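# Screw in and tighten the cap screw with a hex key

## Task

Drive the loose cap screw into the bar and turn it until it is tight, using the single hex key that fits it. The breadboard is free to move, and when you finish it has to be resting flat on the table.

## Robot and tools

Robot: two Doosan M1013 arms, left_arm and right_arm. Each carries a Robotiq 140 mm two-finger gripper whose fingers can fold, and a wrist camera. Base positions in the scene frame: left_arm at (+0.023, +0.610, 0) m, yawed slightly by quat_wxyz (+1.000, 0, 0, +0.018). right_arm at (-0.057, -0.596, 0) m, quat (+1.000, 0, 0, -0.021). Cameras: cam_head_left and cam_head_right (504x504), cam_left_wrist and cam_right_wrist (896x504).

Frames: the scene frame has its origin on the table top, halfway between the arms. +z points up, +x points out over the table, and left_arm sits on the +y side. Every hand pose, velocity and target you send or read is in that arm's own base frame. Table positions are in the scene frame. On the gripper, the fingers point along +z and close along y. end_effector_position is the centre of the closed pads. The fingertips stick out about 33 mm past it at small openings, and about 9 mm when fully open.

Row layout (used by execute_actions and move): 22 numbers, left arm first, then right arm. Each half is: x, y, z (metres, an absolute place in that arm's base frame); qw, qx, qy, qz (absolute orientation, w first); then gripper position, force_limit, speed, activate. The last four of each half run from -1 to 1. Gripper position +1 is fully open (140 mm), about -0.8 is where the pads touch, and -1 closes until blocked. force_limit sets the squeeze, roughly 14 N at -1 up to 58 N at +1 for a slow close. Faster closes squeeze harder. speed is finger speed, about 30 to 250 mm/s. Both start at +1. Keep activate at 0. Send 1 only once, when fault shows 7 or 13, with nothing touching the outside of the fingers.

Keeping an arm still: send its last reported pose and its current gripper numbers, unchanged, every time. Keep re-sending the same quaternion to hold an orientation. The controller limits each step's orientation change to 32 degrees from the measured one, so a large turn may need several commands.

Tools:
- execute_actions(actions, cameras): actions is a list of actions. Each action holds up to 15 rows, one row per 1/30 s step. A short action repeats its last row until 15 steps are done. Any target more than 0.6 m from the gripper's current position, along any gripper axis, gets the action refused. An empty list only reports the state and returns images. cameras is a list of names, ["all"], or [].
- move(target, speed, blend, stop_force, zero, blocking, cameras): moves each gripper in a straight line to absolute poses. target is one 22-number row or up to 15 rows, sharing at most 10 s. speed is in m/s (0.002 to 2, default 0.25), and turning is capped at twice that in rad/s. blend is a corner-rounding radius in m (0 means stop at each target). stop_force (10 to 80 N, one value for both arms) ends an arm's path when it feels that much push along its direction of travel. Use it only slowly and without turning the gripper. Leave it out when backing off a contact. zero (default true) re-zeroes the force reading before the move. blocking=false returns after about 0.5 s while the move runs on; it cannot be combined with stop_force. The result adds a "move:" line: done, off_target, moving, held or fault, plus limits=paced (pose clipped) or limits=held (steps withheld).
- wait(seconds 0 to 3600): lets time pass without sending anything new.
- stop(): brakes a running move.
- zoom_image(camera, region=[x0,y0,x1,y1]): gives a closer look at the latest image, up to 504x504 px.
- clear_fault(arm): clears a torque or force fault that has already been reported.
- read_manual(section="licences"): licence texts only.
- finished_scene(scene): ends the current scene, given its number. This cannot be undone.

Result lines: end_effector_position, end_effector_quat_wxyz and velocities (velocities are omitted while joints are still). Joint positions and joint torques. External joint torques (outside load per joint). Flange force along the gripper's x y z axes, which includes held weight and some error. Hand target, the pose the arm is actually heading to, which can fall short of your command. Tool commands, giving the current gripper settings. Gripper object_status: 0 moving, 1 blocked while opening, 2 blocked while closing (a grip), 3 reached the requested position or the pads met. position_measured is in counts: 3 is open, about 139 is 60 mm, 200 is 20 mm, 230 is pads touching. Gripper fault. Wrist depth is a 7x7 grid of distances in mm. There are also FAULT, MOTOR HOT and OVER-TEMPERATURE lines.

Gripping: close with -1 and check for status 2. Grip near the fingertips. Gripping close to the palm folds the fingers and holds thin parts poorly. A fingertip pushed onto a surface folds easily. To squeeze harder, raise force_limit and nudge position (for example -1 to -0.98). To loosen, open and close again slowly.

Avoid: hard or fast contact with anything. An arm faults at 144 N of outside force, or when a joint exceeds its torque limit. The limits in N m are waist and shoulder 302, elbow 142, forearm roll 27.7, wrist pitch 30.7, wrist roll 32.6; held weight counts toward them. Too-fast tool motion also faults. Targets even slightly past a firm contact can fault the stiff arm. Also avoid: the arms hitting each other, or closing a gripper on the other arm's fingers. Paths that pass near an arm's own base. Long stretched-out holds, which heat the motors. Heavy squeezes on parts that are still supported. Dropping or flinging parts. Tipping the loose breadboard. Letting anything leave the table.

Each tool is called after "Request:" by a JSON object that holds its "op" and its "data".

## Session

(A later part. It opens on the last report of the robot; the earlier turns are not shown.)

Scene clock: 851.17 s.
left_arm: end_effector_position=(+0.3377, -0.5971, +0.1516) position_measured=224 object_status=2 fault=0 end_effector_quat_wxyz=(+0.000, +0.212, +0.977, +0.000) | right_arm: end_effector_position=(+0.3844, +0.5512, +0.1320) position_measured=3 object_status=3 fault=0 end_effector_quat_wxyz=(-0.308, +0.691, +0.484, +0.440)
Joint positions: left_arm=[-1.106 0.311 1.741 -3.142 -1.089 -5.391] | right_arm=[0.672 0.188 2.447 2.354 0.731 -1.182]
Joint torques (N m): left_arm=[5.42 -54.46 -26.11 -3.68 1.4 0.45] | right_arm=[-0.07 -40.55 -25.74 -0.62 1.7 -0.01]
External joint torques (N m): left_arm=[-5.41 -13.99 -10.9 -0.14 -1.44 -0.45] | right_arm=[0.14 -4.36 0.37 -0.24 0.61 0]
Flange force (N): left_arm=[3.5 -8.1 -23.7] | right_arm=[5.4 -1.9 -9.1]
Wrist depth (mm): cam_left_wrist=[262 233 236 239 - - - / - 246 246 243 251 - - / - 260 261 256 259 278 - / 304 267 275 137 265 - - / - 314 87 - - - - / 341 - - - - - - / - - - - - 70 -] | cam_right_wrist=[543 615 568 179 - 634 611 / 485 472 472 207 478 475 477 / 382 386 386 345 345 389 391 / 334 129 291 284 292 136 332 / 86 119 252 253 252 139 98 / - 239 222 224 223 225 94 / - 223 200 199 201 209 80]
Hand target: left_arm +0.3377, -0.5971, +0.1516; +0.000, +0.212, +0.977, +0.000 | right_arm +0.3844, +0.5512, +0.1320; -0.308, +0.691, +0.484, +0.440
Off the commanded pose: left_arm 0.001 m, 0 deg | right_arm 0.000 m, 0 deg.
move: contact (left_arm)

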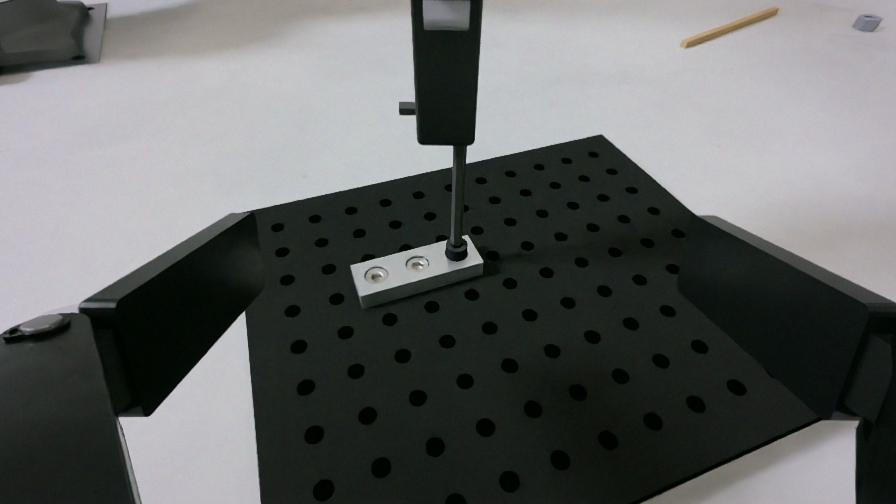

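Request:
{"op": "move", "data": {"target": [[0.3377,-0.5970,0.1535,0,0.2122,0.9772,0,-0.97,0.2,-1,0, 0.3844,0.5512,0.132,-0.3082,0.6909,0.4838,0.4401,1,-1,0,0],[0.3371,-0.5984,0.1535,0,0.2122,0.9772,0,-0.97,0.2,-1,0, 0.3844,0.5512,0.132,-0.3082,0.6909,0.4838,0.4401,1,-1,0,0]], "speed": 0.02, "cameras": []}}

Request:
{"op": "move", "data": {"target": [0.3371,-0.5984,0.1490,0,0.2122,0.9772,0,-0.97,0.2,-1,0, 0.3844,0.5512,0.132,-0.3082,0.6909,0.4838,0.4401,1,-1,0,0], "speed": 0.012, "stop_force": 12, "cameras": ["cam_right_wrist"]}}

Request:
{"op": "zoom_image", "data": {"camera": "cam_right_wrist", "region": [410, 180, 510, 280]}}

Scene clock: 861.87 s.
left_arm: end_effector_position=(+0.3371, -0.5984, +0.1536) position_measured=224 object_status=2 fault=0 end_effector_quat_wxyz=(+0.000, +0.212, +0.977, +0.000) | right_arm: end_effector_position=(+0.3844, +0.5512, +0.1320) position_measured=3 object_status=3 fault=0 end_effector_quat_wxyz=(-0.308, +0.691, +0.484, +0.440)
Joint positions: left_arm=[-1.108 0.31 1.738 -3.142 -1.093 -5.393] | right_arm=[0.672 0.188 2.447 2.354 0.731 -1.182]
Joint torques (N m): left_arm=[4.18 -73.69 -38.29 -4.24 0.34 0.46] | right_arm=[-0.1 -40.33 -25.97 -0.63 1.7 -0.01]
External joint torques (N m): left_arm=[-4.06 5.18 1.27 0.41 -0.39 -0.46] | right_arm=[-0.02 -4.31 0.72 -0.21 0.6 0.01]
Flange force (N): left_arm=[-0.1 -8.2 4.5] | right_arm=[4.9 -1.9 -9.6]
Wrist depth (mm): cam_left_wrist=[- 238 238 236 238 254 259 / - 241 249 244 - - - / 278 259 261 248 259 279 - / - 282 275 137 264 - 299 / 325 320 88 - - - 315 / 338 - - - - - 332 / - - - - - 70 -] | cam_right_wrist=[539 569 596 178 614 615 563 / 465 472 474 205 476 481 475 / 385 390 387 344 347 372 390 / 337 129 292 283 294 136 324 / 86 119 253 253 255 139 98 / - 240 222 223 224 224 94 / - 224 200 201 200 208 80]
Hand target: left_arm +0.3371, -0.5984, +0.1535; +0.000, +0.212, +0.977, +0.000 | right_arm +0.3844, +0.5512, +0.1320; -0.308, +0.691, +0.484, +0.440
Off the commanded pose: left_arm 0.000 m, 0 deg | right_arm 0.000 m, 0 deg.
move: done

Scene clock: 862.93 s.
left_arm: end_effector_position=(+0.3371, -0.5984, +0.1490) position_measured=224 object_status=2 fault=0 end_effector_quat_wxyz=(+0.000, +0.212, +0.977, +0.000) | right_arm: end_effector_position=(+0.3844, +0.5512, +0.1320) position_measured=3 object_status=3 fault=0 end_effector_quat_wxyz=(-0.308, +0.691, +0.484, +0.440)
Joint positions: left_arm=[-1.108 0.314 1.742 -3.142 -1.086 -5.393] | right_arm=[0.672 0.188 2.447 2.354 0.731 -1.182]
Joint torques (N m): left_arm=[4 -73.22 -37.67 -4.22 0.06 0.41] | right_arm=[-0.02 -40.69 -25.52 -0.6 1.72 -0.07]
External joint torques (N m): left_arm=[-3.71 4.5 0.76 0.41 -0.11 -0.42] | right_arm=[0.08 -4.56 0.25 -0.25 0.59 0.07]
Flange force (N): left_arm=[-0.3 -7.7 4.0] | right_arm=[6.1 -1.7 -9.6]
Wrist depth (mm): cam_left_wrist=[- 233 233 - - - 254 / 272 246 243 237 244 263 - / - 258 256 250 257 - 278 / - - 267 137 - 292 294 / 314 311 88 - - 304 - / 335 - - - - - - / - - - - - 70 -] | cam_right_wrist=[539 614 622 172 565 606 641 / 465 450 474 206 474 478 479 / 384 387 374 345 348 389 389 / 335 129 291 283 294 136 331 / 86 119 252 253 254 139 98 / - 240 222 223 223 224 94 / - 224 199 200 201 210 -]
Hand target: left_arm +0.3371, -0.5984, +0.1490; +0.000, +0.212, +0.977, +0.000 | right_arm +0.3844, +0.5512, +0.1320; -0.308, +0.691, +0.484, +0.440
Off the commanded pose: left_arm 0.000 m, 0 deg | right_arm 0.000 m, 0 deg.
move: done

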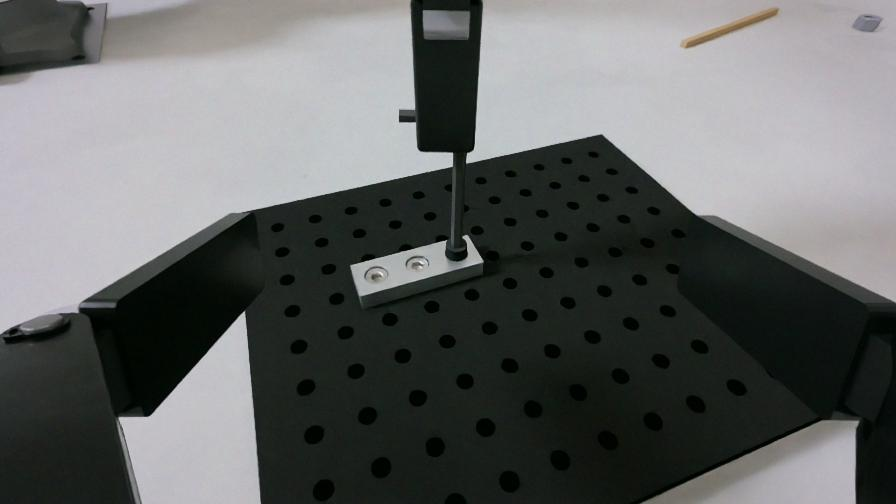

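Scaled by 5.040 from the camera's image (finer frame: 1280x720).

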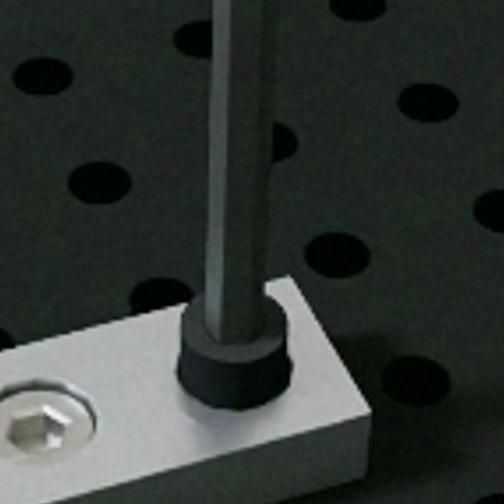

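Request:
{"op": "move", "data": {"target": [[0.3403,-0.5943,0.1488,0,0.5336,0.8457,0,-0.97,0.2,-1,0,0.3844,0.5512,0.132,-0.3082,0.6909,0.4838,0.4401,1,-1,0,0],[0.3447,-0.5939,0.1486,0,0.7907,0.6122,0,-0.97,0.2,-1,0,0.3844,0.5512,0.132,-0.3082,0.6909,0.4838,0.4401,1,-1,0,0],[0.3484,-0.5964,0.1485,0,0.9524,0.3049,0,-0.97,0.2,-1,0,0.3844,0.5512,0.132,-0.3082,0.6909,0.4838,0.4401,1,-1,0,0],[0.3496,-0.6007,0.1483,0,0.9992,-0.0393,0,-0.97,0.2,-1,0,0.3844,0.5512,0.132,-0.3082,0.6909,0.4838,0.4401,1,-1,0,0],[0.3477,-0.6048,0.1482,0,0.9255,-0.3786,0,-0.97,0.2,-1,0,0.3844,0.5512,0.132,-0.3082,0.6909,0.4838,0.4401,1,-1,0,0],[0.3437,-0.6067,0.1481,0,0.7402,-0.6724,0,-0.97,0.2,-1,0,0.3844,0.5512,0.132,-0.3082,0.6909,0.4838,0.4401,1,-1,0,0],[0.3394,-0.6056,0.1479,0,0.4656,-0.8850,0,-0.97,0.2,-1,0,0.3844,0.5512,0.132,-0.3082,0.6909,0.4838,0.4401,1,-1,0,0],[0.3368,-0.6019,0.1478,0,0.1349,-0.9909,0,-0.97,0.2,-1,0,0.3844,0.5512,0.132,-0.3082,0.6909,0.4838,0.4401,1,-1,0,0],[0.3372,-0.5975,0.1476,0,-0.2122,-0.9772,0,-0.97,0.2,-1,0,0.3844,0.5512,0.132,-0.3082,0.6909,0.4838,0.4401,1,-1,0,0],[0.3403,-0.5943,0.1475,0,-0.5336,-0.8457,0,-0.97,0.2,-1,0,0.3844,0.5512,0.132,-0.3082,0.6909,0.4838,0.4401,1,-1,0,0],[0.3447,-0.5939,0.1474,0,-0.7907,-0.6122,0,-0.97,0.2,-1,0,0.3844,0.5512,0.132,-0.3082,0.6909,0.4838,0.4401,1,-1,0,0],[0.3484,-0.5964,0.1472,0,-0.9524,-0.3049,0,-0.97,0.2,-1,0,0.3844,0.5512,0.132,-0.3082,0.6909,0.4838,0.4401,1,-1,0,0],[0.3496,-0.6007,0.1471,0,-0.9992,0.0393,0,-0.97,0.2,-1,0,0.3844,0.5512,0.132,-0.3082,0.6909,0.4838,0.4401,1,-1,0,0],[0.3477,-0.6048,0.1469,0,-0.9255,0.3786,0,-0.97,0.2,-1,0,0.3844,0.5512,0.132,-0.3082,0.6909,0.4838,0.4401,1,-1,0,0],[0.3437,-0.6067,0.1468,0,-0.7402,0.6724,0,-0.97,0.2,-1,0,0.3844,0.5512,0.132,-0.3082,0.6909,0.4838,0.4401,1,-1,0,0]], "speed": 0.6, "blend": [0.003,0.003,0.003,0.003,0.003,0.003,0.003,0.003,0.003,0.003,0.003,0.003,0.003,0.003,0], "cameras": ["cam_right_wrist"]}}

Request:
{"op": "zoom_image", "data": {"camera": "cam_right_wrist", "region": [410, 180, 510, 280]}}

Scene clock: 893.17 s.
left_arm: end_effector_position=(+0.3436, -0.6067, +0.1469) position_measured=224 object_status=2 fault=0 end_effector_quat_wxyz=(+0.000, +0.740, -0.672, +0.000) | right_arm: end_effector_position=(+0.3844, +0.5512, +0.1320) position_measured=3 object_status=3 fault=0 end_effector_quat_wxyz=(-0.308, +0.691, +0.484, +0.440)
Joint positions: left_arm=[-1.105 0.331 1.723 -3.142 -1.088 5.082] | right_arm=[0.672 0.188 2.447 2.354 0.731 -1.182]
Joint torques (N m): left_arm=[4.65 -74.15 -39.32 -3.7 0.79 0.48] | right_arm=[-0.57 -41 -25.4 -0.59 1.81 0.04]
External joint torques (N m): left_arm=[-4.95 3.95 2.31 -0.11 -0.75 -0.48] | right_arm=[0.55 -3.7 0.15 -0.26 0.48 -0.04]
Flange force (N): left_arm=[4.1 6.7 3.9] | right_arm=[5.1 -2.3 -7.1]
Wrist depth (mm): cam_left_wrist=[256 234 231 230 229 228 - / - 245 244 243 237 239 146 / - - 256 251 251 254 275 / - 305 275 119 253 - 288 / - - 87 - - - - / - - - - - - - / - - - - - 70 -] | cam_right_wrist=[541 - 604 165 639 623 667 / 472 444 475 197 480 503 486 / 385 387 388 345 346 377 389 / 333 129 290 275 293 136 332 / 86 119 252 253 253 139 98 / - 238 222 223 223 223 94 / - 224 200 200 201 209 80]
Hand target: left_arm +0.3437, -0.6067, +0.1468; +0.000, +0.740, -0.672, +0.000 | right_arm +0.3844, +0.5512, +0.1320; -0.308, +0.691, +0.484, +0.440
Off the commanded pose: left_arm 0.000 m, 0 deg | right_arm 0.000 m, 0 deg.
move: done

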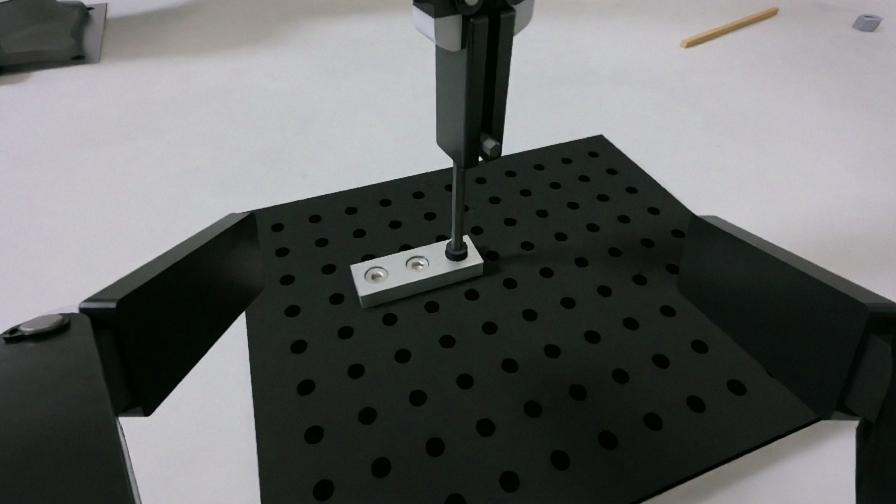

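Scaled by 5.040 from the camera's image (finer frame: 1280x720).

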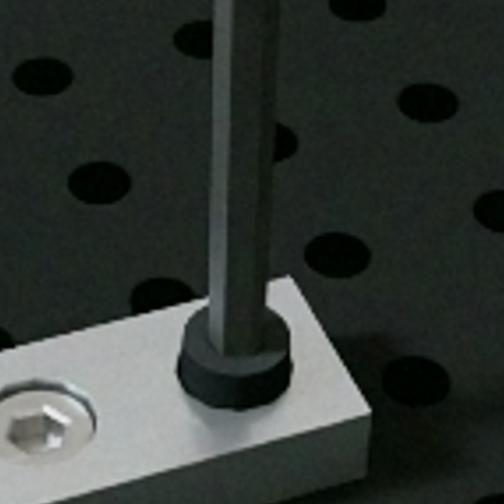

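Request:
{"op": "move", "data": {"target": [[0.3437,-0.6067,0.1560,0,-0.7402,0.6724,0,-0.97,0.2,-1,0, 0.3844,0.5512,0.132,-0.3082,0.6909,0.4838,0.4401,1,-1,0,0],[0.3485,-0.5959,0.1580,0,0.9524,0.3049,0,-0.97,0.2,-1,0, 0.3844,0.5512,0.132,-0.3082,0.6909,0.4838,0.4401,1,-1,0,0],[0.3377,-0.5970,0.1580,0,0.2122,0.9772,0,-0.97,0.2,-1,0, 0.3844,0.5512,0.132,-0.3082,0.6909,0.4838,0.4401,1,-1,0,0],[0.3440,-0.6059,0.1580,0,-0.7402,0.6724,0,-0.97,0.2,-1,0, 0.3844,0.5512,0.132,-0.3082,0.6909,0.4838,0.4401,1,-1,0,0],[0.3485,-0.5959,0.1580,0,0.9524,0.3049,0,-0.97,0.2,-1,0, 0.3844,0.5512,0.132,-0.3082,0.6909,0.4838,0.4401,1,-1,0,0],[0.3371,-0.5984,0.1520,0,0.2122,0.9772,0,-0.97,0.2,-1,0, 0.3844,0.5512,0.132,-0.3082,0.6909,0.4838,0.4401,1,-1,0,0]], "speed": [0.1,1.2,1.2,1.2,1.2,1.2], "blend": [0.002,0.03,0.03,0.03,0.03,0]}}

Request:
{"op": "move", "data": {"target": [0.3371,-0.5984,0.1464,0,0.2122,0.9772,0,-0.97,0.2,-1,0, 0.3844,0.5512,0.132,-0.3082,0.6909,0.4838,0.4401,1,-1,0,0], "speed": 0.012, "stop_force": 12, "cameras": ["cam_right_wrist"]}}

Request:
{"op": "zoom_image", "data": {"camera": "cam_right_wrist", "region": [410, 180, 510, 280]}}

Scene clock: 911.83 s.
left_arm: end_effector_position=(+0.3371, -0.5984, +0.1520) position_measured=224 object_status=2 fault=0 end_effector_quat_wxyz=(+0.000, +0.212, +0.977, +0.000) | right_arm: end_effector_position=(+0.3844, +0.5512, +0.1320) position_measured=3 object_status=3 fault=0 end_effector_quat_wxyz=(-0.308, +0.691, +0.484, +0.440)
Joint positions: left_arm=[-1.108 0.312 1.739 -3.142 -1.091 -5.393] | right_arm=[0.672 0.188 2.447 2.354 0.731 -1.182]
Joint torques (N m): left_arm=[4.38 -73.12 -38.31 -4.23 0.36 0.42] | right_arm=[-0.12 -40.98 -25.62 -0.62 1.72 -0.02]
External joint torques (N m): left_arm=[-4.37 4.65 1.43 0.41 -0.41 -0.42] | right_arm=[0.08 -3.99 0.16 -0.23 0.6 0.02]
Flange force (N): left_arm=[1.1 -7.9 4.2] | right_arm=[5.1 -1.4 -8.2]
Wrist depth (mm): cam_left_wrist=[- 233 236 237 233 254 257 / 273 247 247 241 - - - / - 261 260 256 259 282 277 / 304 - 271 137 114 291 - / 322 318 88 - - 306 313 / 340 - - - - - - / - - - - - 70 -] | cam_right_wrist=[537 665 641 176 667 651 611 / 464 470 471 203 479 477 476 / 397 385 390 365 349 390 390 / 327 129 291 276 294 136 331 / 86 119 252 252 253 139 98 / - 239 222 223 223 220 94 / - 225 199 199 201 210 80]
Hand target: left_arm +0.3371, -0.5984, +0.1520; +0.000, +0.212, +0.977, +0.000 | right_arm +0.3844, +0.5512, +0.1320; -0.308, +0.691, +0.484, +0.440
Off the commanded pose: left_arm 0.000 m, 0 deg | right_arm 0.000 m, 0 deg.
move: done

Scene clock: 912.63 s.
left_arm: end_effector_position=(+0.3372, -0.5985, +0.1496) position_measured=224 object_status=2 fault=0 end_effector_quat_wxyz=(+0.000, +0.212, +0.977, +0.000) | right_arm: end_effector_position=(+0.3844, +0.5512, +0.1320) position_measured=3 object_status=3 fault=0 end_effector_quat_wxyz=(-0.308, +0.691, +0.484, +0.440)
Joint positions: left_arm=[-1.108 0.314 1.741 -3.142 -1.086 -5.393] | right_arm=[0.672 0.188 2.447 2.354 0.731 -1.182]
Joint torques (N m): left_arm=[4.94 -54.97 -25.55 -4.1 0.76 0.44] | right_arm=[-0.13 -41.02 -25.74 -0.67 1.73 0.06]
External joint torques (N m): left_arm=[-4.7 -13.78 -11.48 0.27 -0.79 -0.44] | right_arm=[0.07 -3.73 0.52 -0.18 0.57 -0.06]
Flange force (N): left_arm=[1.8 -7.9 -22.9] | right_arm=[4.1 -1.8 -8.0]
Wrist depth (mm): cam_left_wrist=[- 236 233 232 - - - / - 245 245 - - - 266 / - 260 258 246 255 - 288 / - 293 271 136 108 - 292 / - - 88 - - - 310 / - - - - - - 327 / - - - - - 70 -] | cam_right_wrist=[544 554 - 169 643 611 580 / 446 472 452 199 454 481 475 / 400 385 387 333 348 374 392 / 325 129 293 276 294 136 329 / 86 119 252 252 253 139 98 / - 239 223 223 224 224 94 / - 223 199 200 200 209 80]
Hand target: left_arm +0.3372, -0.5985, +0.1495; +0.000, +0.212, +0.977, +0.000 | right_arm +0.3844, +0.5512, +0.1320; -0.308, +0.691, +0.484, +0.440
Off the commanded pose: left_arm 0.003 m, 0 deg | right_arm 0.000 m, 0 deg.
move: contact (left_arm)

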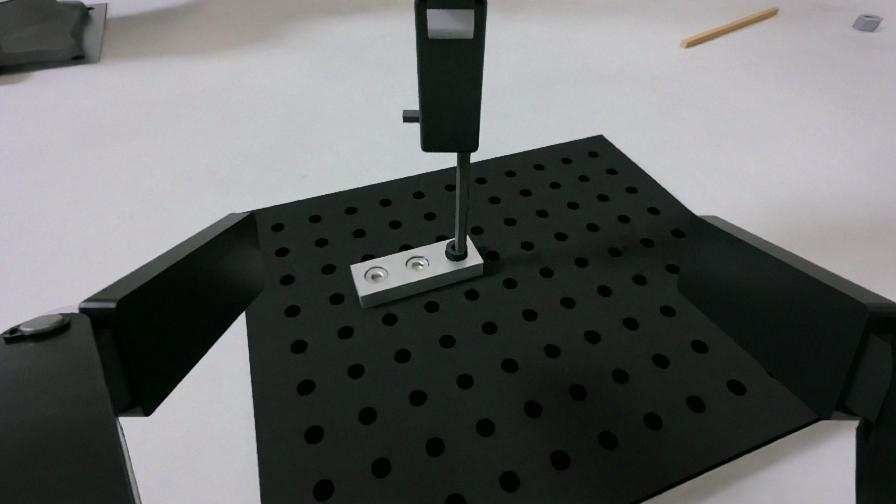

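Scaled by 5.040 from the camera's image (finer frame: 1280x720).

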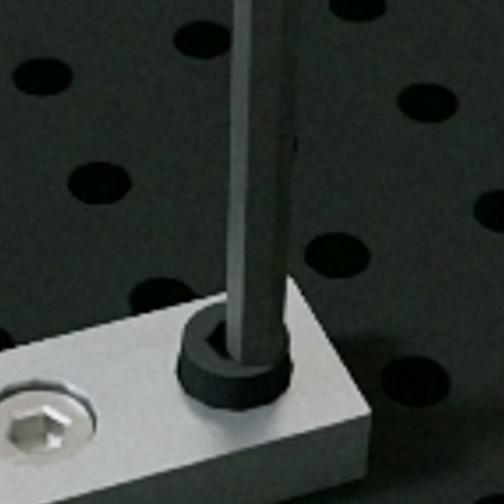

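Request:
{"op": "move", "data": {"target": [[0.3371,-0.5984,0.1525,0,0.2122,0.9772,0,-0.97,0.2,-1,0, 0.3844,0.5512,0.132,-0.3082,0.6909,0.4838,0.4401,1,-1,0,0],[0.3351,-0.5975,0.1520,0,0.2122,0.9772,0,-0.97,0.2,-1,0, 0.3844,0.5512,0.132,-0.3082,0.6909,0.4838,0.4401,1,-1,0,0]], "speed": 0.03, "cameras": ["cam_right_wrist"]}}

Request:
{"op": "zoom_image", "data": {"camera": "cam_right_wrist", "region": [410, 180, 510, 280]}}

Scene clock: 919.70 s.
left_arm: end_effector_position=(+0.3351, -0.5975, +0.1520) position_measured=224 object_status=2 fault=0 end_effector_quat_wxyz=(+0.000, +0.212, +0.977, +0.000) | right_arm: end_effector_position=(+0.3844, +0.5512, +0.1320) position_measured=3 object_status=3 fault=0 end_effector_quat_wxyz=(-0.308, +0.691, +0.484, +0.440)
Joint positions: left_arm=[-1.11 0.309 1.743 -3.142 -1.09 -5.395] | right_arm=[0.672 0.188 2.447 2.354 0.731 -1.182]
Joint torques (N m): left_arm=[4.23 -72.78 -38.3 -4.23 0.38 0.41] | right_arm=[0.57 -41.01 -25.59 -0.55 1.7 0.02]
External joint torques (N m): left_arm=[-4.25 4.53 1.34 0.41 -0.42 -0.41] | right_arm=[-0.67 -4.04 0.1 -0.3 0.62 -0.02]
Flange force (N): left_arm=[1.0 -7.7 4.0] | right_arm=[4.8 0.4 -9.3]
Wrist depth (mm): cam_left_wrist=[- 144 237 - 240 254 252 / 267 249 247 242 242 265 - / - 261 260 255 - - 285 / - - 274 124 270 - 294 / 332 - 88 - - - 322 / - - - - - - - / - - - - - 70 -] | cam_right_wrist=[535 602 638 173 - 622 - / 468 470 470 203 475 470 474 / 386 416 387 345 342 389 400 / 334 129 291 284 293 136 331 / 86 119 252 254 253 139 98 / - 239 222 223 224 224 94 / - 224 200 200 200 216 80]
Hand target: left_arm +0.3351, -0.5975, +0.1520; +0.000, +0.212, +0.977, +0.000 | right_arm +0.3844, +0.5512, +0.1320; -0.308, +0.691, +0.484, +0.440
Off the commanded pose: left_arm 0.000 m, 0 deg | right_arm 0.000 m, 0 deg.
move: done

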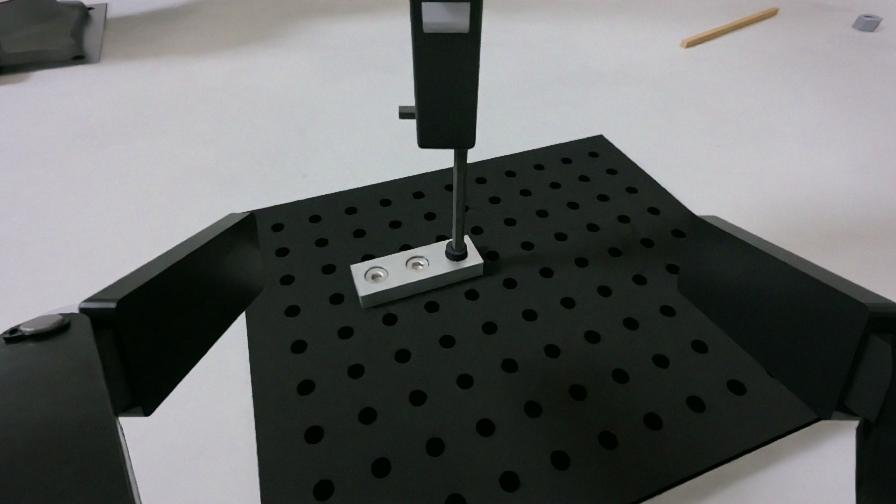

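Scaled by 5.040 from the camera's image (finer frame: 1280x720).

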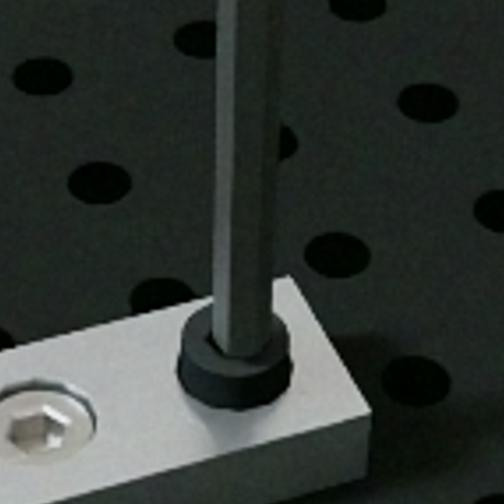

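Request:
{"op": "move", "data": {"target": [0.3351,-0.5953,0.1520,0,0.2122,0.9772,0,-0.97,0.2,-1,0, 0.3844,0.5512,0.132,-0.3082,0.6909,0.4838,0.4401,1,-1,0,0], "speed": 0.03}}

Request:
{"op": "move", "data": {"target": [0.3351,-0.5953,0.1464,0,0.2122,0.9772,0,-0.97,0.2,-1,0, 0.3844,0.5512,0.132,-0.3082,0.6909,0.4838,0.4401,1,-1,0,0], "speed": 0.012, "stop_force": 12, "cameras": ["cam_right_wrist"]}}

Request:
{"op": "zoom_image", "data": {"camera": "cam_right_wrist", "region": [410, 180, 510, 280]}}

Scene clock: 927.70 s.
left_arm: end_effector_position=(+0.3351, -0.5953, +0.1520) position_measured=224 object_status=2 fault=0 end_effector_quat_wxyz=(+0.000, +0.212, +0.977, +0.000) | right_arm: end_effector_position=(+0.3844, +0.5512, +0.1320) position_measured=3 object_status=3 fault=0 end_effector_quat_wxyz=(-0.308, +0.691, +0.484, +0.440)
Joint positions: left_arm=[-1.109 0.306 1.746 -3.142 -1.089 -5.393] | right_arm=[0.672 0.188 2.447 2.354 0.731 -1.182]
Joint torques (N m): left_arm=[4.35 -72.61 -38.33 -4.22 0.35 0.42] | right_arm=[-0.53 -41.21 -25.38 -0.61 1.74 0.04]
External joint torques (N m): left_arm=[-4.39 4.62 1.34 0.39 -0.39 -0.42] | right_arm=[0.58 -4.04 -0.2 -0.26 0.59 -0.04]
Flange force (N): left_arm=[1.0 -8.0 4.1] | right_arm=[5.8 -2.3 -7.3]
Wrist depth (mm): cam_left_wrist=[- 136 238 239 - - 260 / - 247 246 243 - - 268 / - 263 260 248 270 281 - / - 277 274 137 266 293 305 / 316 317 88 - - 307 313 / - - - - - - 325 / - - - - - 70 -] | cam_right_wrist=[537 574 596 179 663 654 612 / 469 473 455 206 468 457 504 / 381 385 388 345 346 407 393 / 336 129 303 284 293 130 329 / 86 119 253 253 260 139 98 / - 238 223 223 218 224 94 / - 224 199 200 200 209 80]
Hand target: left_arm +0.3351, -0.5953, +0.1520; +0.000, +0.212, +0.977, +0.000 | right_arm +0.3844, +0.5512, +0.1320; -0.308, +0.691, +0.484, +0.440
Off the commanded pose: left_arm 0.000 m, 0 deg | right_arm 0.000 m, 0 deg.
move: done

Scene clock: 928.50 s.
left_arm: end_effector_position=(+0.3352, -0.5954, +0.1495) position_measured=224 object_status=2 fault=0 end_effector_quat_wxyz=(+0.000, +0.212, +0.977, +0.000) | right_arm: end_effector_position=(+0.3844, +0.5512, +0.1320) position_measured=3 object_status=3 fault=0 end_effector_quat_wxyz=(-0.308, +0.691, +0.484, +0.440)
Joint positions: left_arm=[-1.109 0.308 1.749 -3.142 -1.084 -5.393] | right_arm=[0.672 0.188 2.447 2.354 0.731 -1.182]
Joint torques (N m): left_arm=[4.92 -52.65 -23.99 -3.96 0.76 0.44] | right_arm=[-0.03 -41.53 -25.19 -0.62 1.68 0.03]
External joint torques (N m): left_arm=[-4.41 -15.45 -12.84 0.17 -0.81 -0.44] | right_arm=[0.12 -3.44 -0.16 -0.24 0.63 -0.04]
Flange force (N): left_arm=[1.4 -7.7 -25.6] | right_arm=[4.5 -1.0 -6.7]
Wrist depth (mm): cam_left_wrist=[251 235 233 - 236 - - / - 246 243 236 244 267 274 / - 259 257 256 - 279 - / - 273 271 137 124 297 299 / 320 - 88 - - 304 313 / - - - - - - 328 / - - - - - 70 -] | cam_right_wrist=[537 601 651 179 634 589 614 / 467 466 475 202 467 475 475 / 386 386 386 347 346 392 392 / 335 129 292 284 293 135 332 / 86 119 252 252 252 139 98 / - 238 223 223 224 225 94 / - 223 199 200 200 209 80]
Hand target: left_arm +0.3352, -0.5954, +0.1495; +0.000, +0.212, +0.977, +0.000 | right_arm +0.3844, +0.5512, +0.1320; -0.308, +0.691, +0.484, +0.440
Off the commanded pose: left_arm 0.003 m, 0 deg | right_arm 0.000 m, 0 deg.
move: contact (left_arm)

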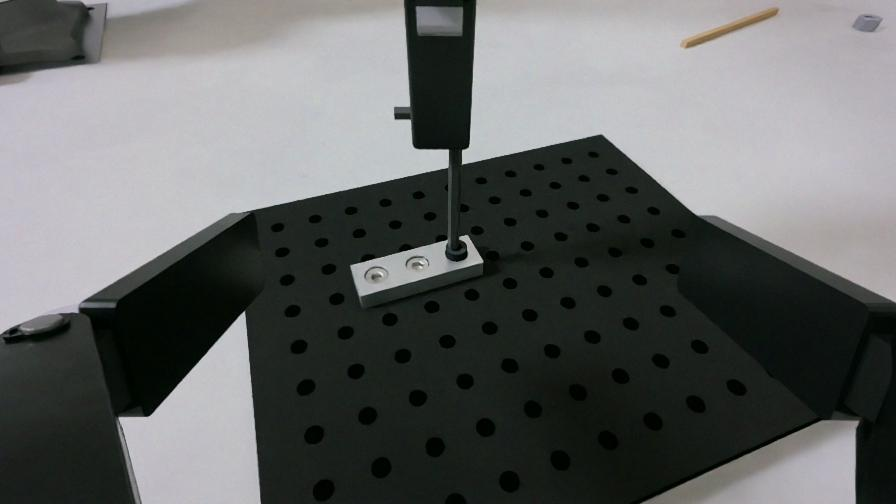

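Scaled by 5.040 from the camera's image (finer frame: 1280x720).

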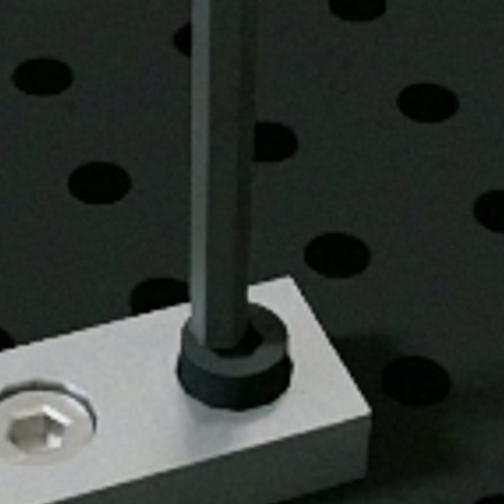

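Request:
{"op": "move", "data": {"target": [[0.3351,-0.5953,0.1515,0,0.2122,0.9772,0,-0.97,0.2,-1,0, 0.3844,0.5512,0.132,-0.3082,0.6909,0.4838,0.4401,1,-1,0,0],[0.3371,-0.5984,0.1515,0,0.2122,0.9772,0,-0.97,0.2,-1,0, 0.3844,0.5512,0.132,-0.3082,0.6909,0.4838,0.4401,1,-1,0,0]], "speed": 0.02, "cameras": ["cam_right_wrist"]}}

Request:
{"op": "zoom_image", "data": {"camera": "cam_right_wrist", "region": [410, 180, 510, 280]}}

Request:
{"op": "move", "data": {"target": [0.3371,-0.5984,0.1464,0,0.2122,0.9772,0,-0.97,0.2,-1,0, 0.3844,0.5512,0.132,-0.3082,0.6909,0.4838,0.4401,1,-1,0,0], "speed": 0.012, "stop_force": 12, "cameras": ["cam_right_wrist"]}}

Request:
{"op": "zoom_image", "data": {"camera": "cam_right_wrist", "region": [410, 180, 510, 280]}}

Scene clock: 934.80 s.
left_arm: end_effector_position=(+0.3371, -0.5984, +0.1515) position_measured=224 object_status=2 fault=0 end_effector_quat_wxyz=(+0.000, +0.212, +0.977, +0.000) | right_arm: end_effector_position=(+0.3844, +0.5512, +0.1320) position_measured=3 object_status=3 fault=0 end_effector_quat_wxyz=(-0.308, +0.691, +0.484, +0.440)
Joint positions: left_arm=[-1.108 0.312 1.74 -3.142 -1.09 -5.393] | right_arm=[0.672 0.188 2.447 2.354 0.731 -1.182]
Joint torques (N m): left_arm=[4.37 -73.24 -38.33 -4.26 0.35 0.46] | right_arm=[0.19 -41.23 -25.35 -0.61 1.64 0.05]
External joint torques (N m): left_arm=[-4.09 4.7 1.46 0.45 -0.4 -0.46] | right_arm=[-0.4 -3.35 0.05 -0.23 0.66 -0.05]
Flange force (N): left_arm=[0.8 -7.6 4.3] | right_arm=[3.7 0.0 -7.3]
Wrist depth (mm): cam_left_wrist=[- 235 234 238 - - 255 / - 247 247 241 - 269 - / 291 - 259 248 - 287 290 / - - 276 124 - - 296 / 317 321 88 - - 311 - / 334 - - - - - - / - - - - - 70 -] | cam_right_wrist=[535 - 606 173 606 581 581 / 469 463 - 203 475 475 477 / 382 387 388 335 345 390 393 / 336 129 291 284 291 136 337 / 86 119 252 252 253 139 98 / - 239 223 223 223 225 94 / - 223 199 200 200 210 80]
Hand target: left_arm +0.3371, -0.5984, +0.1515; +0.000, +0.212, +0.977, +0.000 | right_arm +0.3844, +0.5512, +0.1320; -0.308, +0.691, +0.484, +0.440
Off the commanded pose: left_arm 0.000 m, 0 deg | right_arm 0.000 m, 0 deg.
move: done

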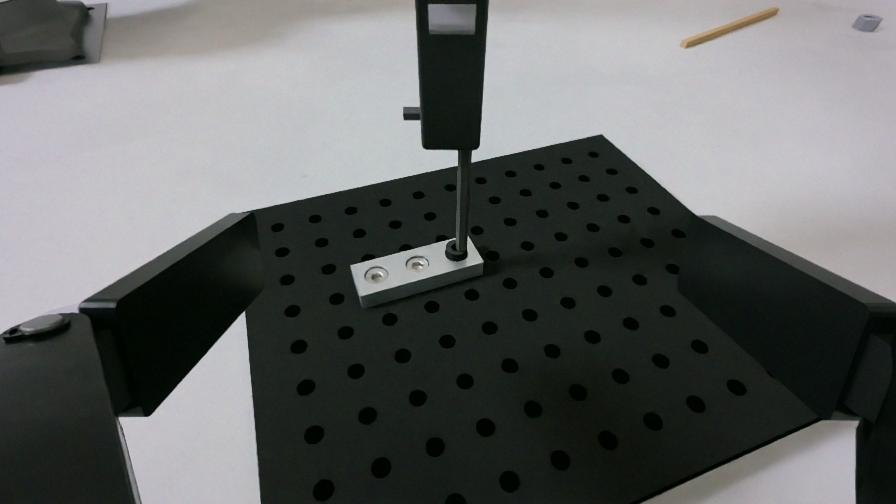

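Scaled by 5.040 from the camera's image (finer frame: 1280x720).

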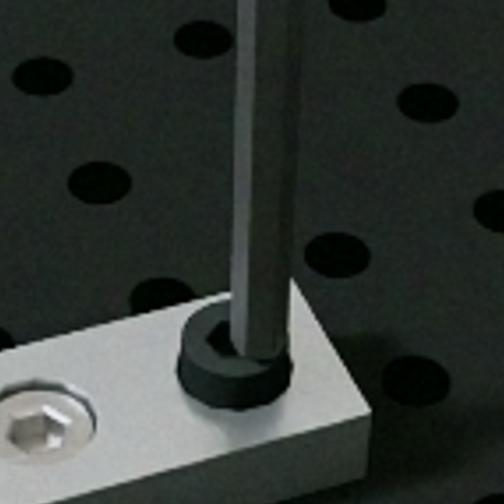

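Scene clock: 935.57 s.
left_arm: end_effector_position=(+0.3372, -0.5985, +0.1496) position_measured=224 object_status=2 fault=0 end_effector_quat_wxyz=(+0.000, +0.212, +0.977, +0.000) | right_arm: end_effector_position=(+0.3844, +0.5512, +0.1320) position_measured=3 object_status=3 fault=0 end_effector_quat_wxyz=(-0.308, +0.691, +0.484, +0.440)
Joint positions: left_arm=[-1.108 0.314 1.741 -3.142 -1.086 -5.393] | right_arm=[0.672 0.188 2.447 2.354 0.731 -1.182]
Joint torques (N m): left_arm=[4.89 -57.4 -27.19 -4.05 0.66 0.4] | right_arm=[-0.31 -40.54 -25.57 -0.54 1.63 -0.06]
External joint torques (N m): left_arm=[-5.15 -11.17 -9.69 0.23 -0.7 -0.4] | right_arm=[0.31 -3.93 0.3 -0.33 0.66 0.06]
Flange force (N): left_arm=[2.1 -8.5 -19.1] | right_arm=[5.1 -1.6 -8.3]
Wrist depth (mm): cam_left_wrist=[259 237 232 - 231 258 - / 268 244 245 236 243 266 278 / - 258 257 240 - 281 280 / 296 299 272 137 113 286 297 / 319 - 88 - - - - / 336 - - - - - - / - - - - - 70 -] | cam_right_wrist=[544 584 574 177 611 - 620 / 443 475 475 204 454 455 476 / 386 387 389 335 346 389 391 / 335 129 290 284 292 136 329 / 86 119 253 253 253 139 98 / - 239 222 223 223 224 94 / - 224 199 200 200 210 80]
Hand target: left_arm +0.3372, -0.5985, +0.1496; +0.000, +0.212, +0.977, +0.000 | right_arm +0.3844, +0.5512, +0.1320; -0.308, +0.691, +0.484, +0.440
Off the commanded pose: left_arm 0.003 m, 0 deg | right_arm 0.000 m, 0 deg.
move: contact (left_arm)

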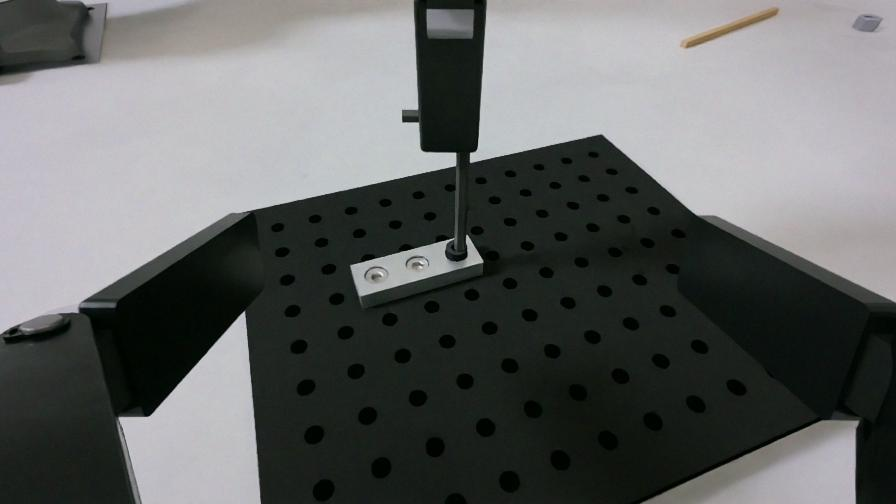

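Scaled by 5.040 from the camera's image (finer frame: 1280x720).

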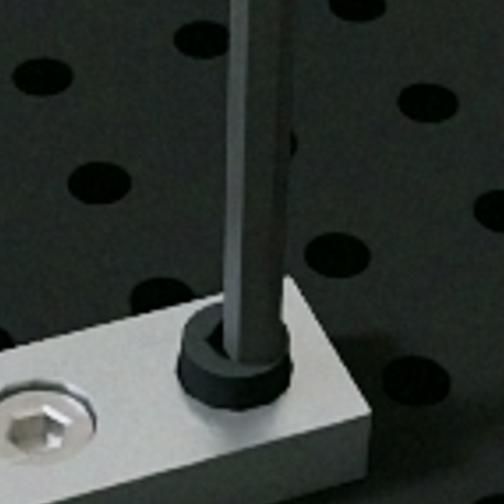

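Request:
{"op": "move", "data": {"target": [[0.3371,-0.5984,0.1515,0,0.2122,0.9772,0,-0.97,0.2,-1,0, 0.3844,0.5512,0.132,-0.3082,0.6909,0.4838,0.4401,1,-1,0,0],[0.3347,-0.5960,0.1515,0,0.2122,0.9772,0,-0.97,0.2,-1,0, 0.3844,0.5512,0.132,-0.3082,0.6909,0.4838,0.4401,1,-1,0,0],[0.3347,-0.5960,0.1503,0,0.2122,0.9772,0,-0.97,0.2,-1,0, 0.3844,0.5512,0.132,-0.3082,0.6909,0.4838,0.4401,1,-1,0,0]], "speed": 0.02, "cameras": ["cam_right_wrist"]}}

Request:
{"op": "zoom_image", "data": {"camera": "cam_right_wrist", "region": [430, 210, 490, 270]}}

Scene clock: 948.10 s.
left_arm: end_effector_position=(+0.3347, -0.5960, +0.1504) position_measured=224 object_status=2 fault=0 end_effector_quat_wxyz=(+0.000, +0.212, +0.977, +0.000) | right_arm: end_effector_position=(+0.3844, +0.5512, +0.1320) position_measured=3 object_status=3 fault=0 end_effector_quat_wxyz=(-0.308, +0.691, +0.484, +0.440)
Joint positions: left_arm=[-1.11 0.308 1.747 -3.142 -1.086 -5.394] | right_arm=[0.672 0.188 2.447 2.354 0.731 -1.182]
Joint torques (N m): left_arm=[4.29 -74.73 -38.2 -4.2 0.36 0.44] | right_arm=[0 -40.92 -25.56 -0.63 1.69 0.03]
External joint torques (N m): left_arm=[-3.53 6.41 1.25 0.4 -0.4 -0.44] | right_arm=[-0.03 -3.84 0.16 -0.23 0.62 -0.03]
Flange force (N): left_arm=[-2.0 -8.6 5.4] | right_arm=[4.6 -1.2 -8.0]
Wrist depth (mm): cam_left_wrist=[253 236 235 - 231 - 254 / 268 246 246 246 243 - 264 / 287 261 260 241 248 281 - / 299 266 271 137 109 290 294 / - - 88 - - - 309 / - - - - - - - / - - - - - 70 -] | cam_right_wrist=[536 604 578 178 614 577 646 / 465 475 473 202 478 480 458 / 383 386 387 347 347 391 387 / 334 129 291 284 293 136 329 / 86 111 252 254 253 139 98 / - 238 223 223 224 224 94 / - 224 199 200 200 209 80]
Hand target: left_arm +0.3347, -0.5960, +0.1503; +0.000, +0.212, +0.977, +0.000 | right_arm +0.3844, +0.5512, +0.1320; -0.308, +0.691, +0.484, +0.440
Off the commanded pose: left_arm 0.000 m, 0 deg | right_arm 0.000 m, 0 deg.
move: done

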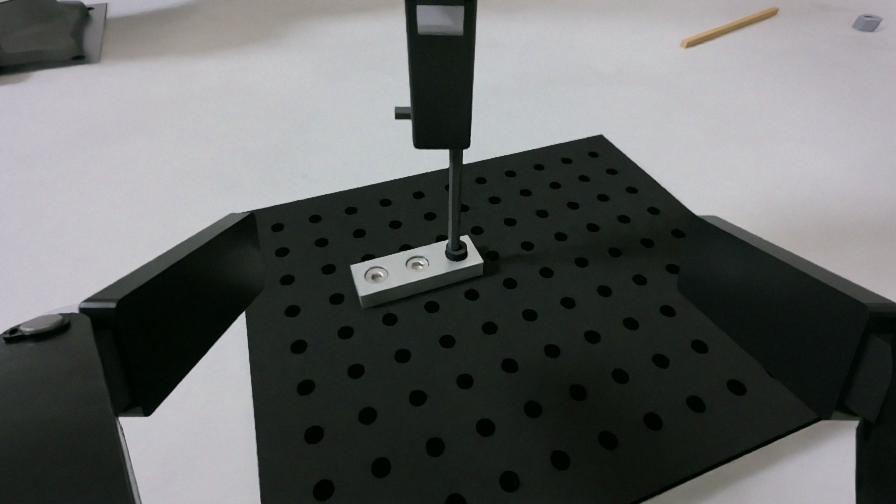

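Scaled by 8.400 from the camera's image (finer frame: 1280x720).

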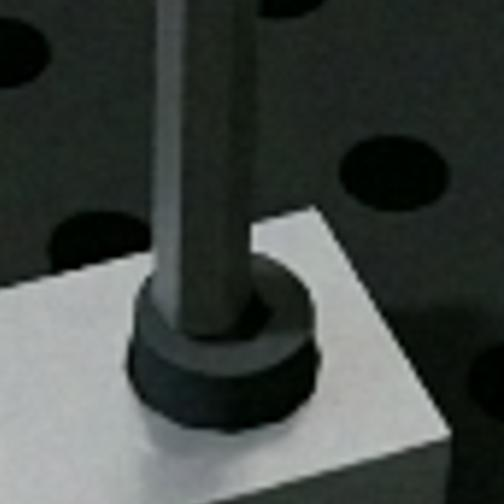

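Request:
{"op": "move", "data": {"target": [0.3357,-0.5970,0.1503,0,0.2122,0.9772,0,-0.97,0.2,-1,0, 0.3844,0.5512,0.132,-0.3082,0.6909,0.4838,0.4401,1,-1,0,0], "speed": 0.02, "cameras": ["cam_right_wrist"]}}

Request:
{"op": "zoom_image", "data": {"camera": "cam_right_wrist", "region": [430, 210, 490, 270]}}

Request:
{"op": "move", "data": {"target": [0.3357,-0.5970,0.1464,0,0.2122,0.9772,0,-0.97,0.2,-1,0, 0.3844,0.5512,0.132,-0.3082,0.6909,0.4838,0.4401,1,-1,0,0], "speed": 0.012, "stop_force": 12, "cameras": ["cam_right_wrist"]}}

Request:
{"op": "zoom_image", "data": {"camera": "cam_right_wrist", "region": [430, 210, 490, 270]}}

Scene clock: 957.93 s.
left_arm: end_effector_position=(+0.3357, -0.5970, +0.1503) position_measured=224 object_status=2 fault=0 end_effector_quat_wxyz=(+0.000, +0.212, +0.977, +0.000) | right_arm: end_effector_position=(+0.3844, +0.5512, +0.1320) position_measured=3 object_status=3 fault=0 end_effector_quat_wxyz=(-0.308, +0.691, +0.484, +0.440)
Joint positions: left_arm=[-1.109 0.31 1.745 -3.142 -1.087 -5.394] | right_arm=[0.672 0.188 2.447 2.354 0.731 -1.182]
Joint torques (N m): left_arm=[4.17 -73 -38.17 -4.24 0.37 0.45] | right_arm=[0.26 -41.52 -25.57 -0.62 1.67 -0.03]
External joint torques (N m): left_arm=[-4.14 4.69 1.25 0.42 -0.42 -0.45] | right_arm=[-0.31 -3.06 0.34 -0.24 0.62 0.03]
Flange force (N): left_arm=[0.6 -7.9 4.1] | right_arm=[3.2 -0.1 -7.2]
Wrist depth (mm): cam_left_wrist=[- 135 234 239 - 254 - / 272 246 245 239 241 - - / - 262 257 256 - - - / - 275 271 137 264 - - / - 315 88 - - 304 310 / - - - - - - - / - - - - - 70 -] | cam_right_wrist=[554 601 604 178 611 625 573 / 465 469 474 205 475 484 474 / 383 384 387 346 347 376 395 / 334 129 292 283 293 136 332 / 86 119 253 254 255 139 98 / - 239 223 223 224 224 94 / - 224 199 200 201 210 80]
Hand target: left_arm +0.3357, -0.5970, +0.1503; +0.000, +0.212, +0.977, +0.000 | right_arm +0.3844, +0.5512, +0.1320; -0.308, +0.691, +0.484, +0.440
Off the commanded pose: left_arm 0.000 m, 0 deg | right_arm 0.000 m, 0 deg.
move: done

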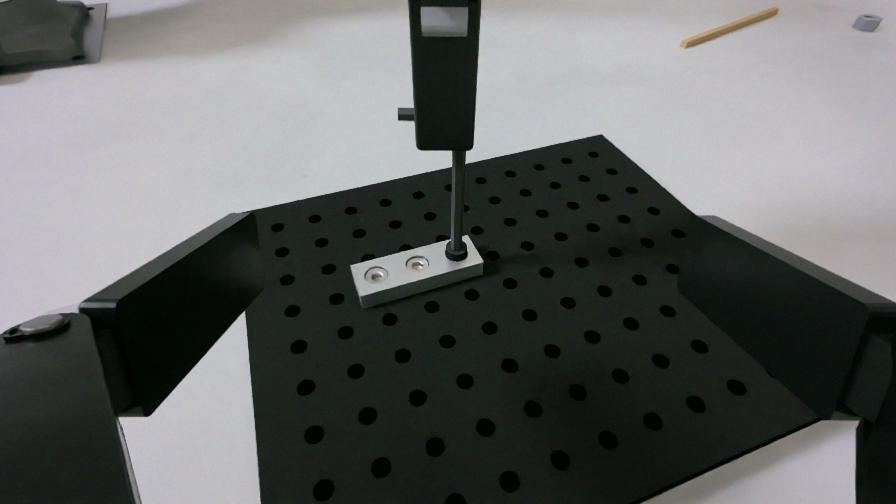

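Scaled by 8.400 from the camera's image (finer frame: 1280x720).

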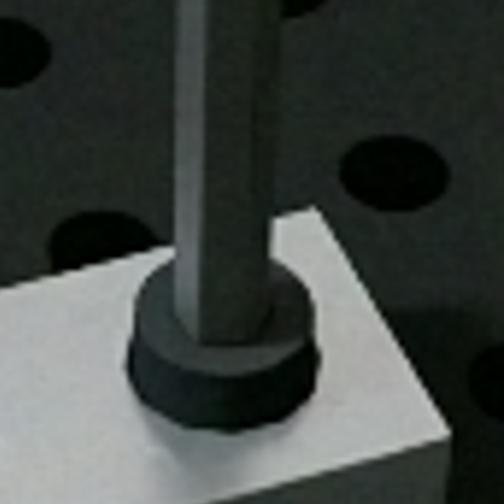

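Scene clock: 959.00 s.
left_arm: end_effector_position=(+0.3357, -0.5970, +0.1464) position_measured=224 object_status=2 fault=0 end_effector_quat_wxyz=(+0.000, +0.212, +0.977, +0.000) | right_arm: end_effector_position=(+0.3844, +0.5512, +0.1320) position_measured=3 object_status=3 fault=0 end_effector_quat_wxyz=(-0.308, +0.691, +0.484, +0.440)
Joint positions: left_arm=[-1.109 0.313 1.748 -3.142 -1.08 -5.394] | right_arm=[0.672 0.188 2.447 2.354 0.731 -1.182]
Joint torques (N m): left_arm=[3.04 -72.74 -37.3 -5.02 0.04 0.45] | right_arm=[-0.39 -40.65 -25.72 -0.59 1.69 -0.03]
External joint torques (N m): left_arm=[-2.92 4.29 0.57 1.22 -0.08 -0.45] | right_arm=[0.34 -4.11 0.55 -0.26 0.6 0.03]
Flange force (N): left_arm=[-1.0 -6.8 3.7] | right_arm=[5.0 -2.3 -8.7]
Wrist depth (mm): cam_left_wrist=[134 228 233 229 229 254 253 / 273 242 241 234 239 - 260 / - 257 254 249 252 - 277 / 305 274 265 137 119 289 291 / - - 88 - - - 303 / - - - - - - - / - - - - - 70 -] | cam_right_wrist=[543 570 656 178 578 614 615 / 464 467 435 205 480 476 480 / 382 385 385 345 346 389 388 / 336 129 292 284 294 136 329 / 86 119 251 253 253 130 98 / - 239 223 223 224 225 94 / - 224 200 200 200 209 80]
Hand target: left_arm +0.3357, -0.5970, +0.1464; +0.000, +0.212, +0.977, +0.000 | right_arm +0.3844, +0.5512, +0.1320; -0.308, +0.691, +0.484, +0.440
Off the commanded pose: left_arm 0.000 m, 0 deg | right_arm 0.000 m, 0 deg.
move: done

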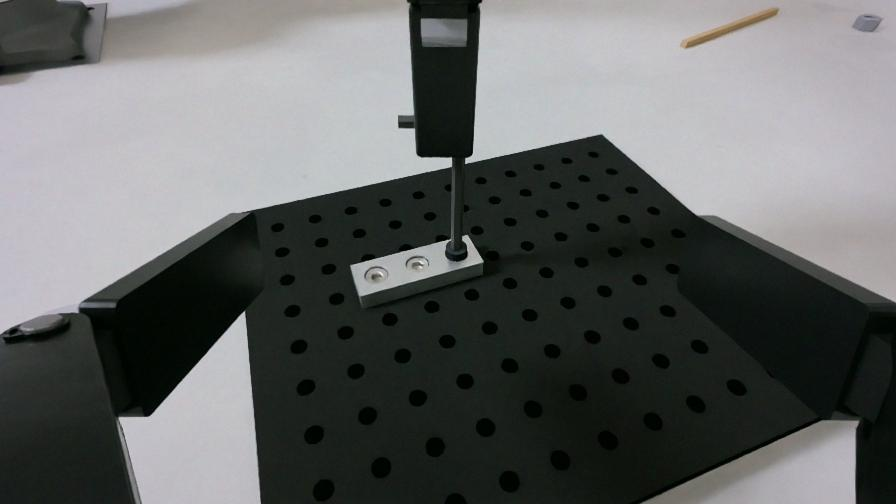

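Scaled by 8.400 from the camera's image (finer frame: 1280x720).

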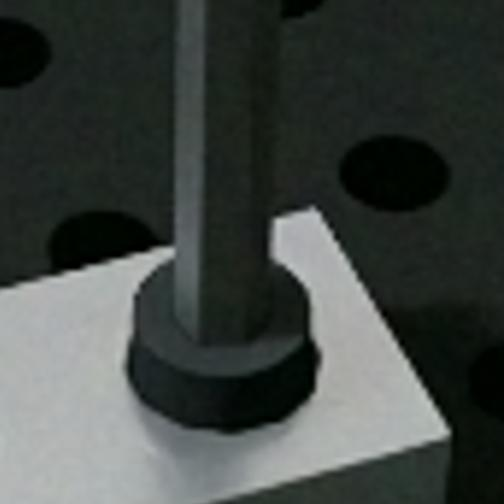

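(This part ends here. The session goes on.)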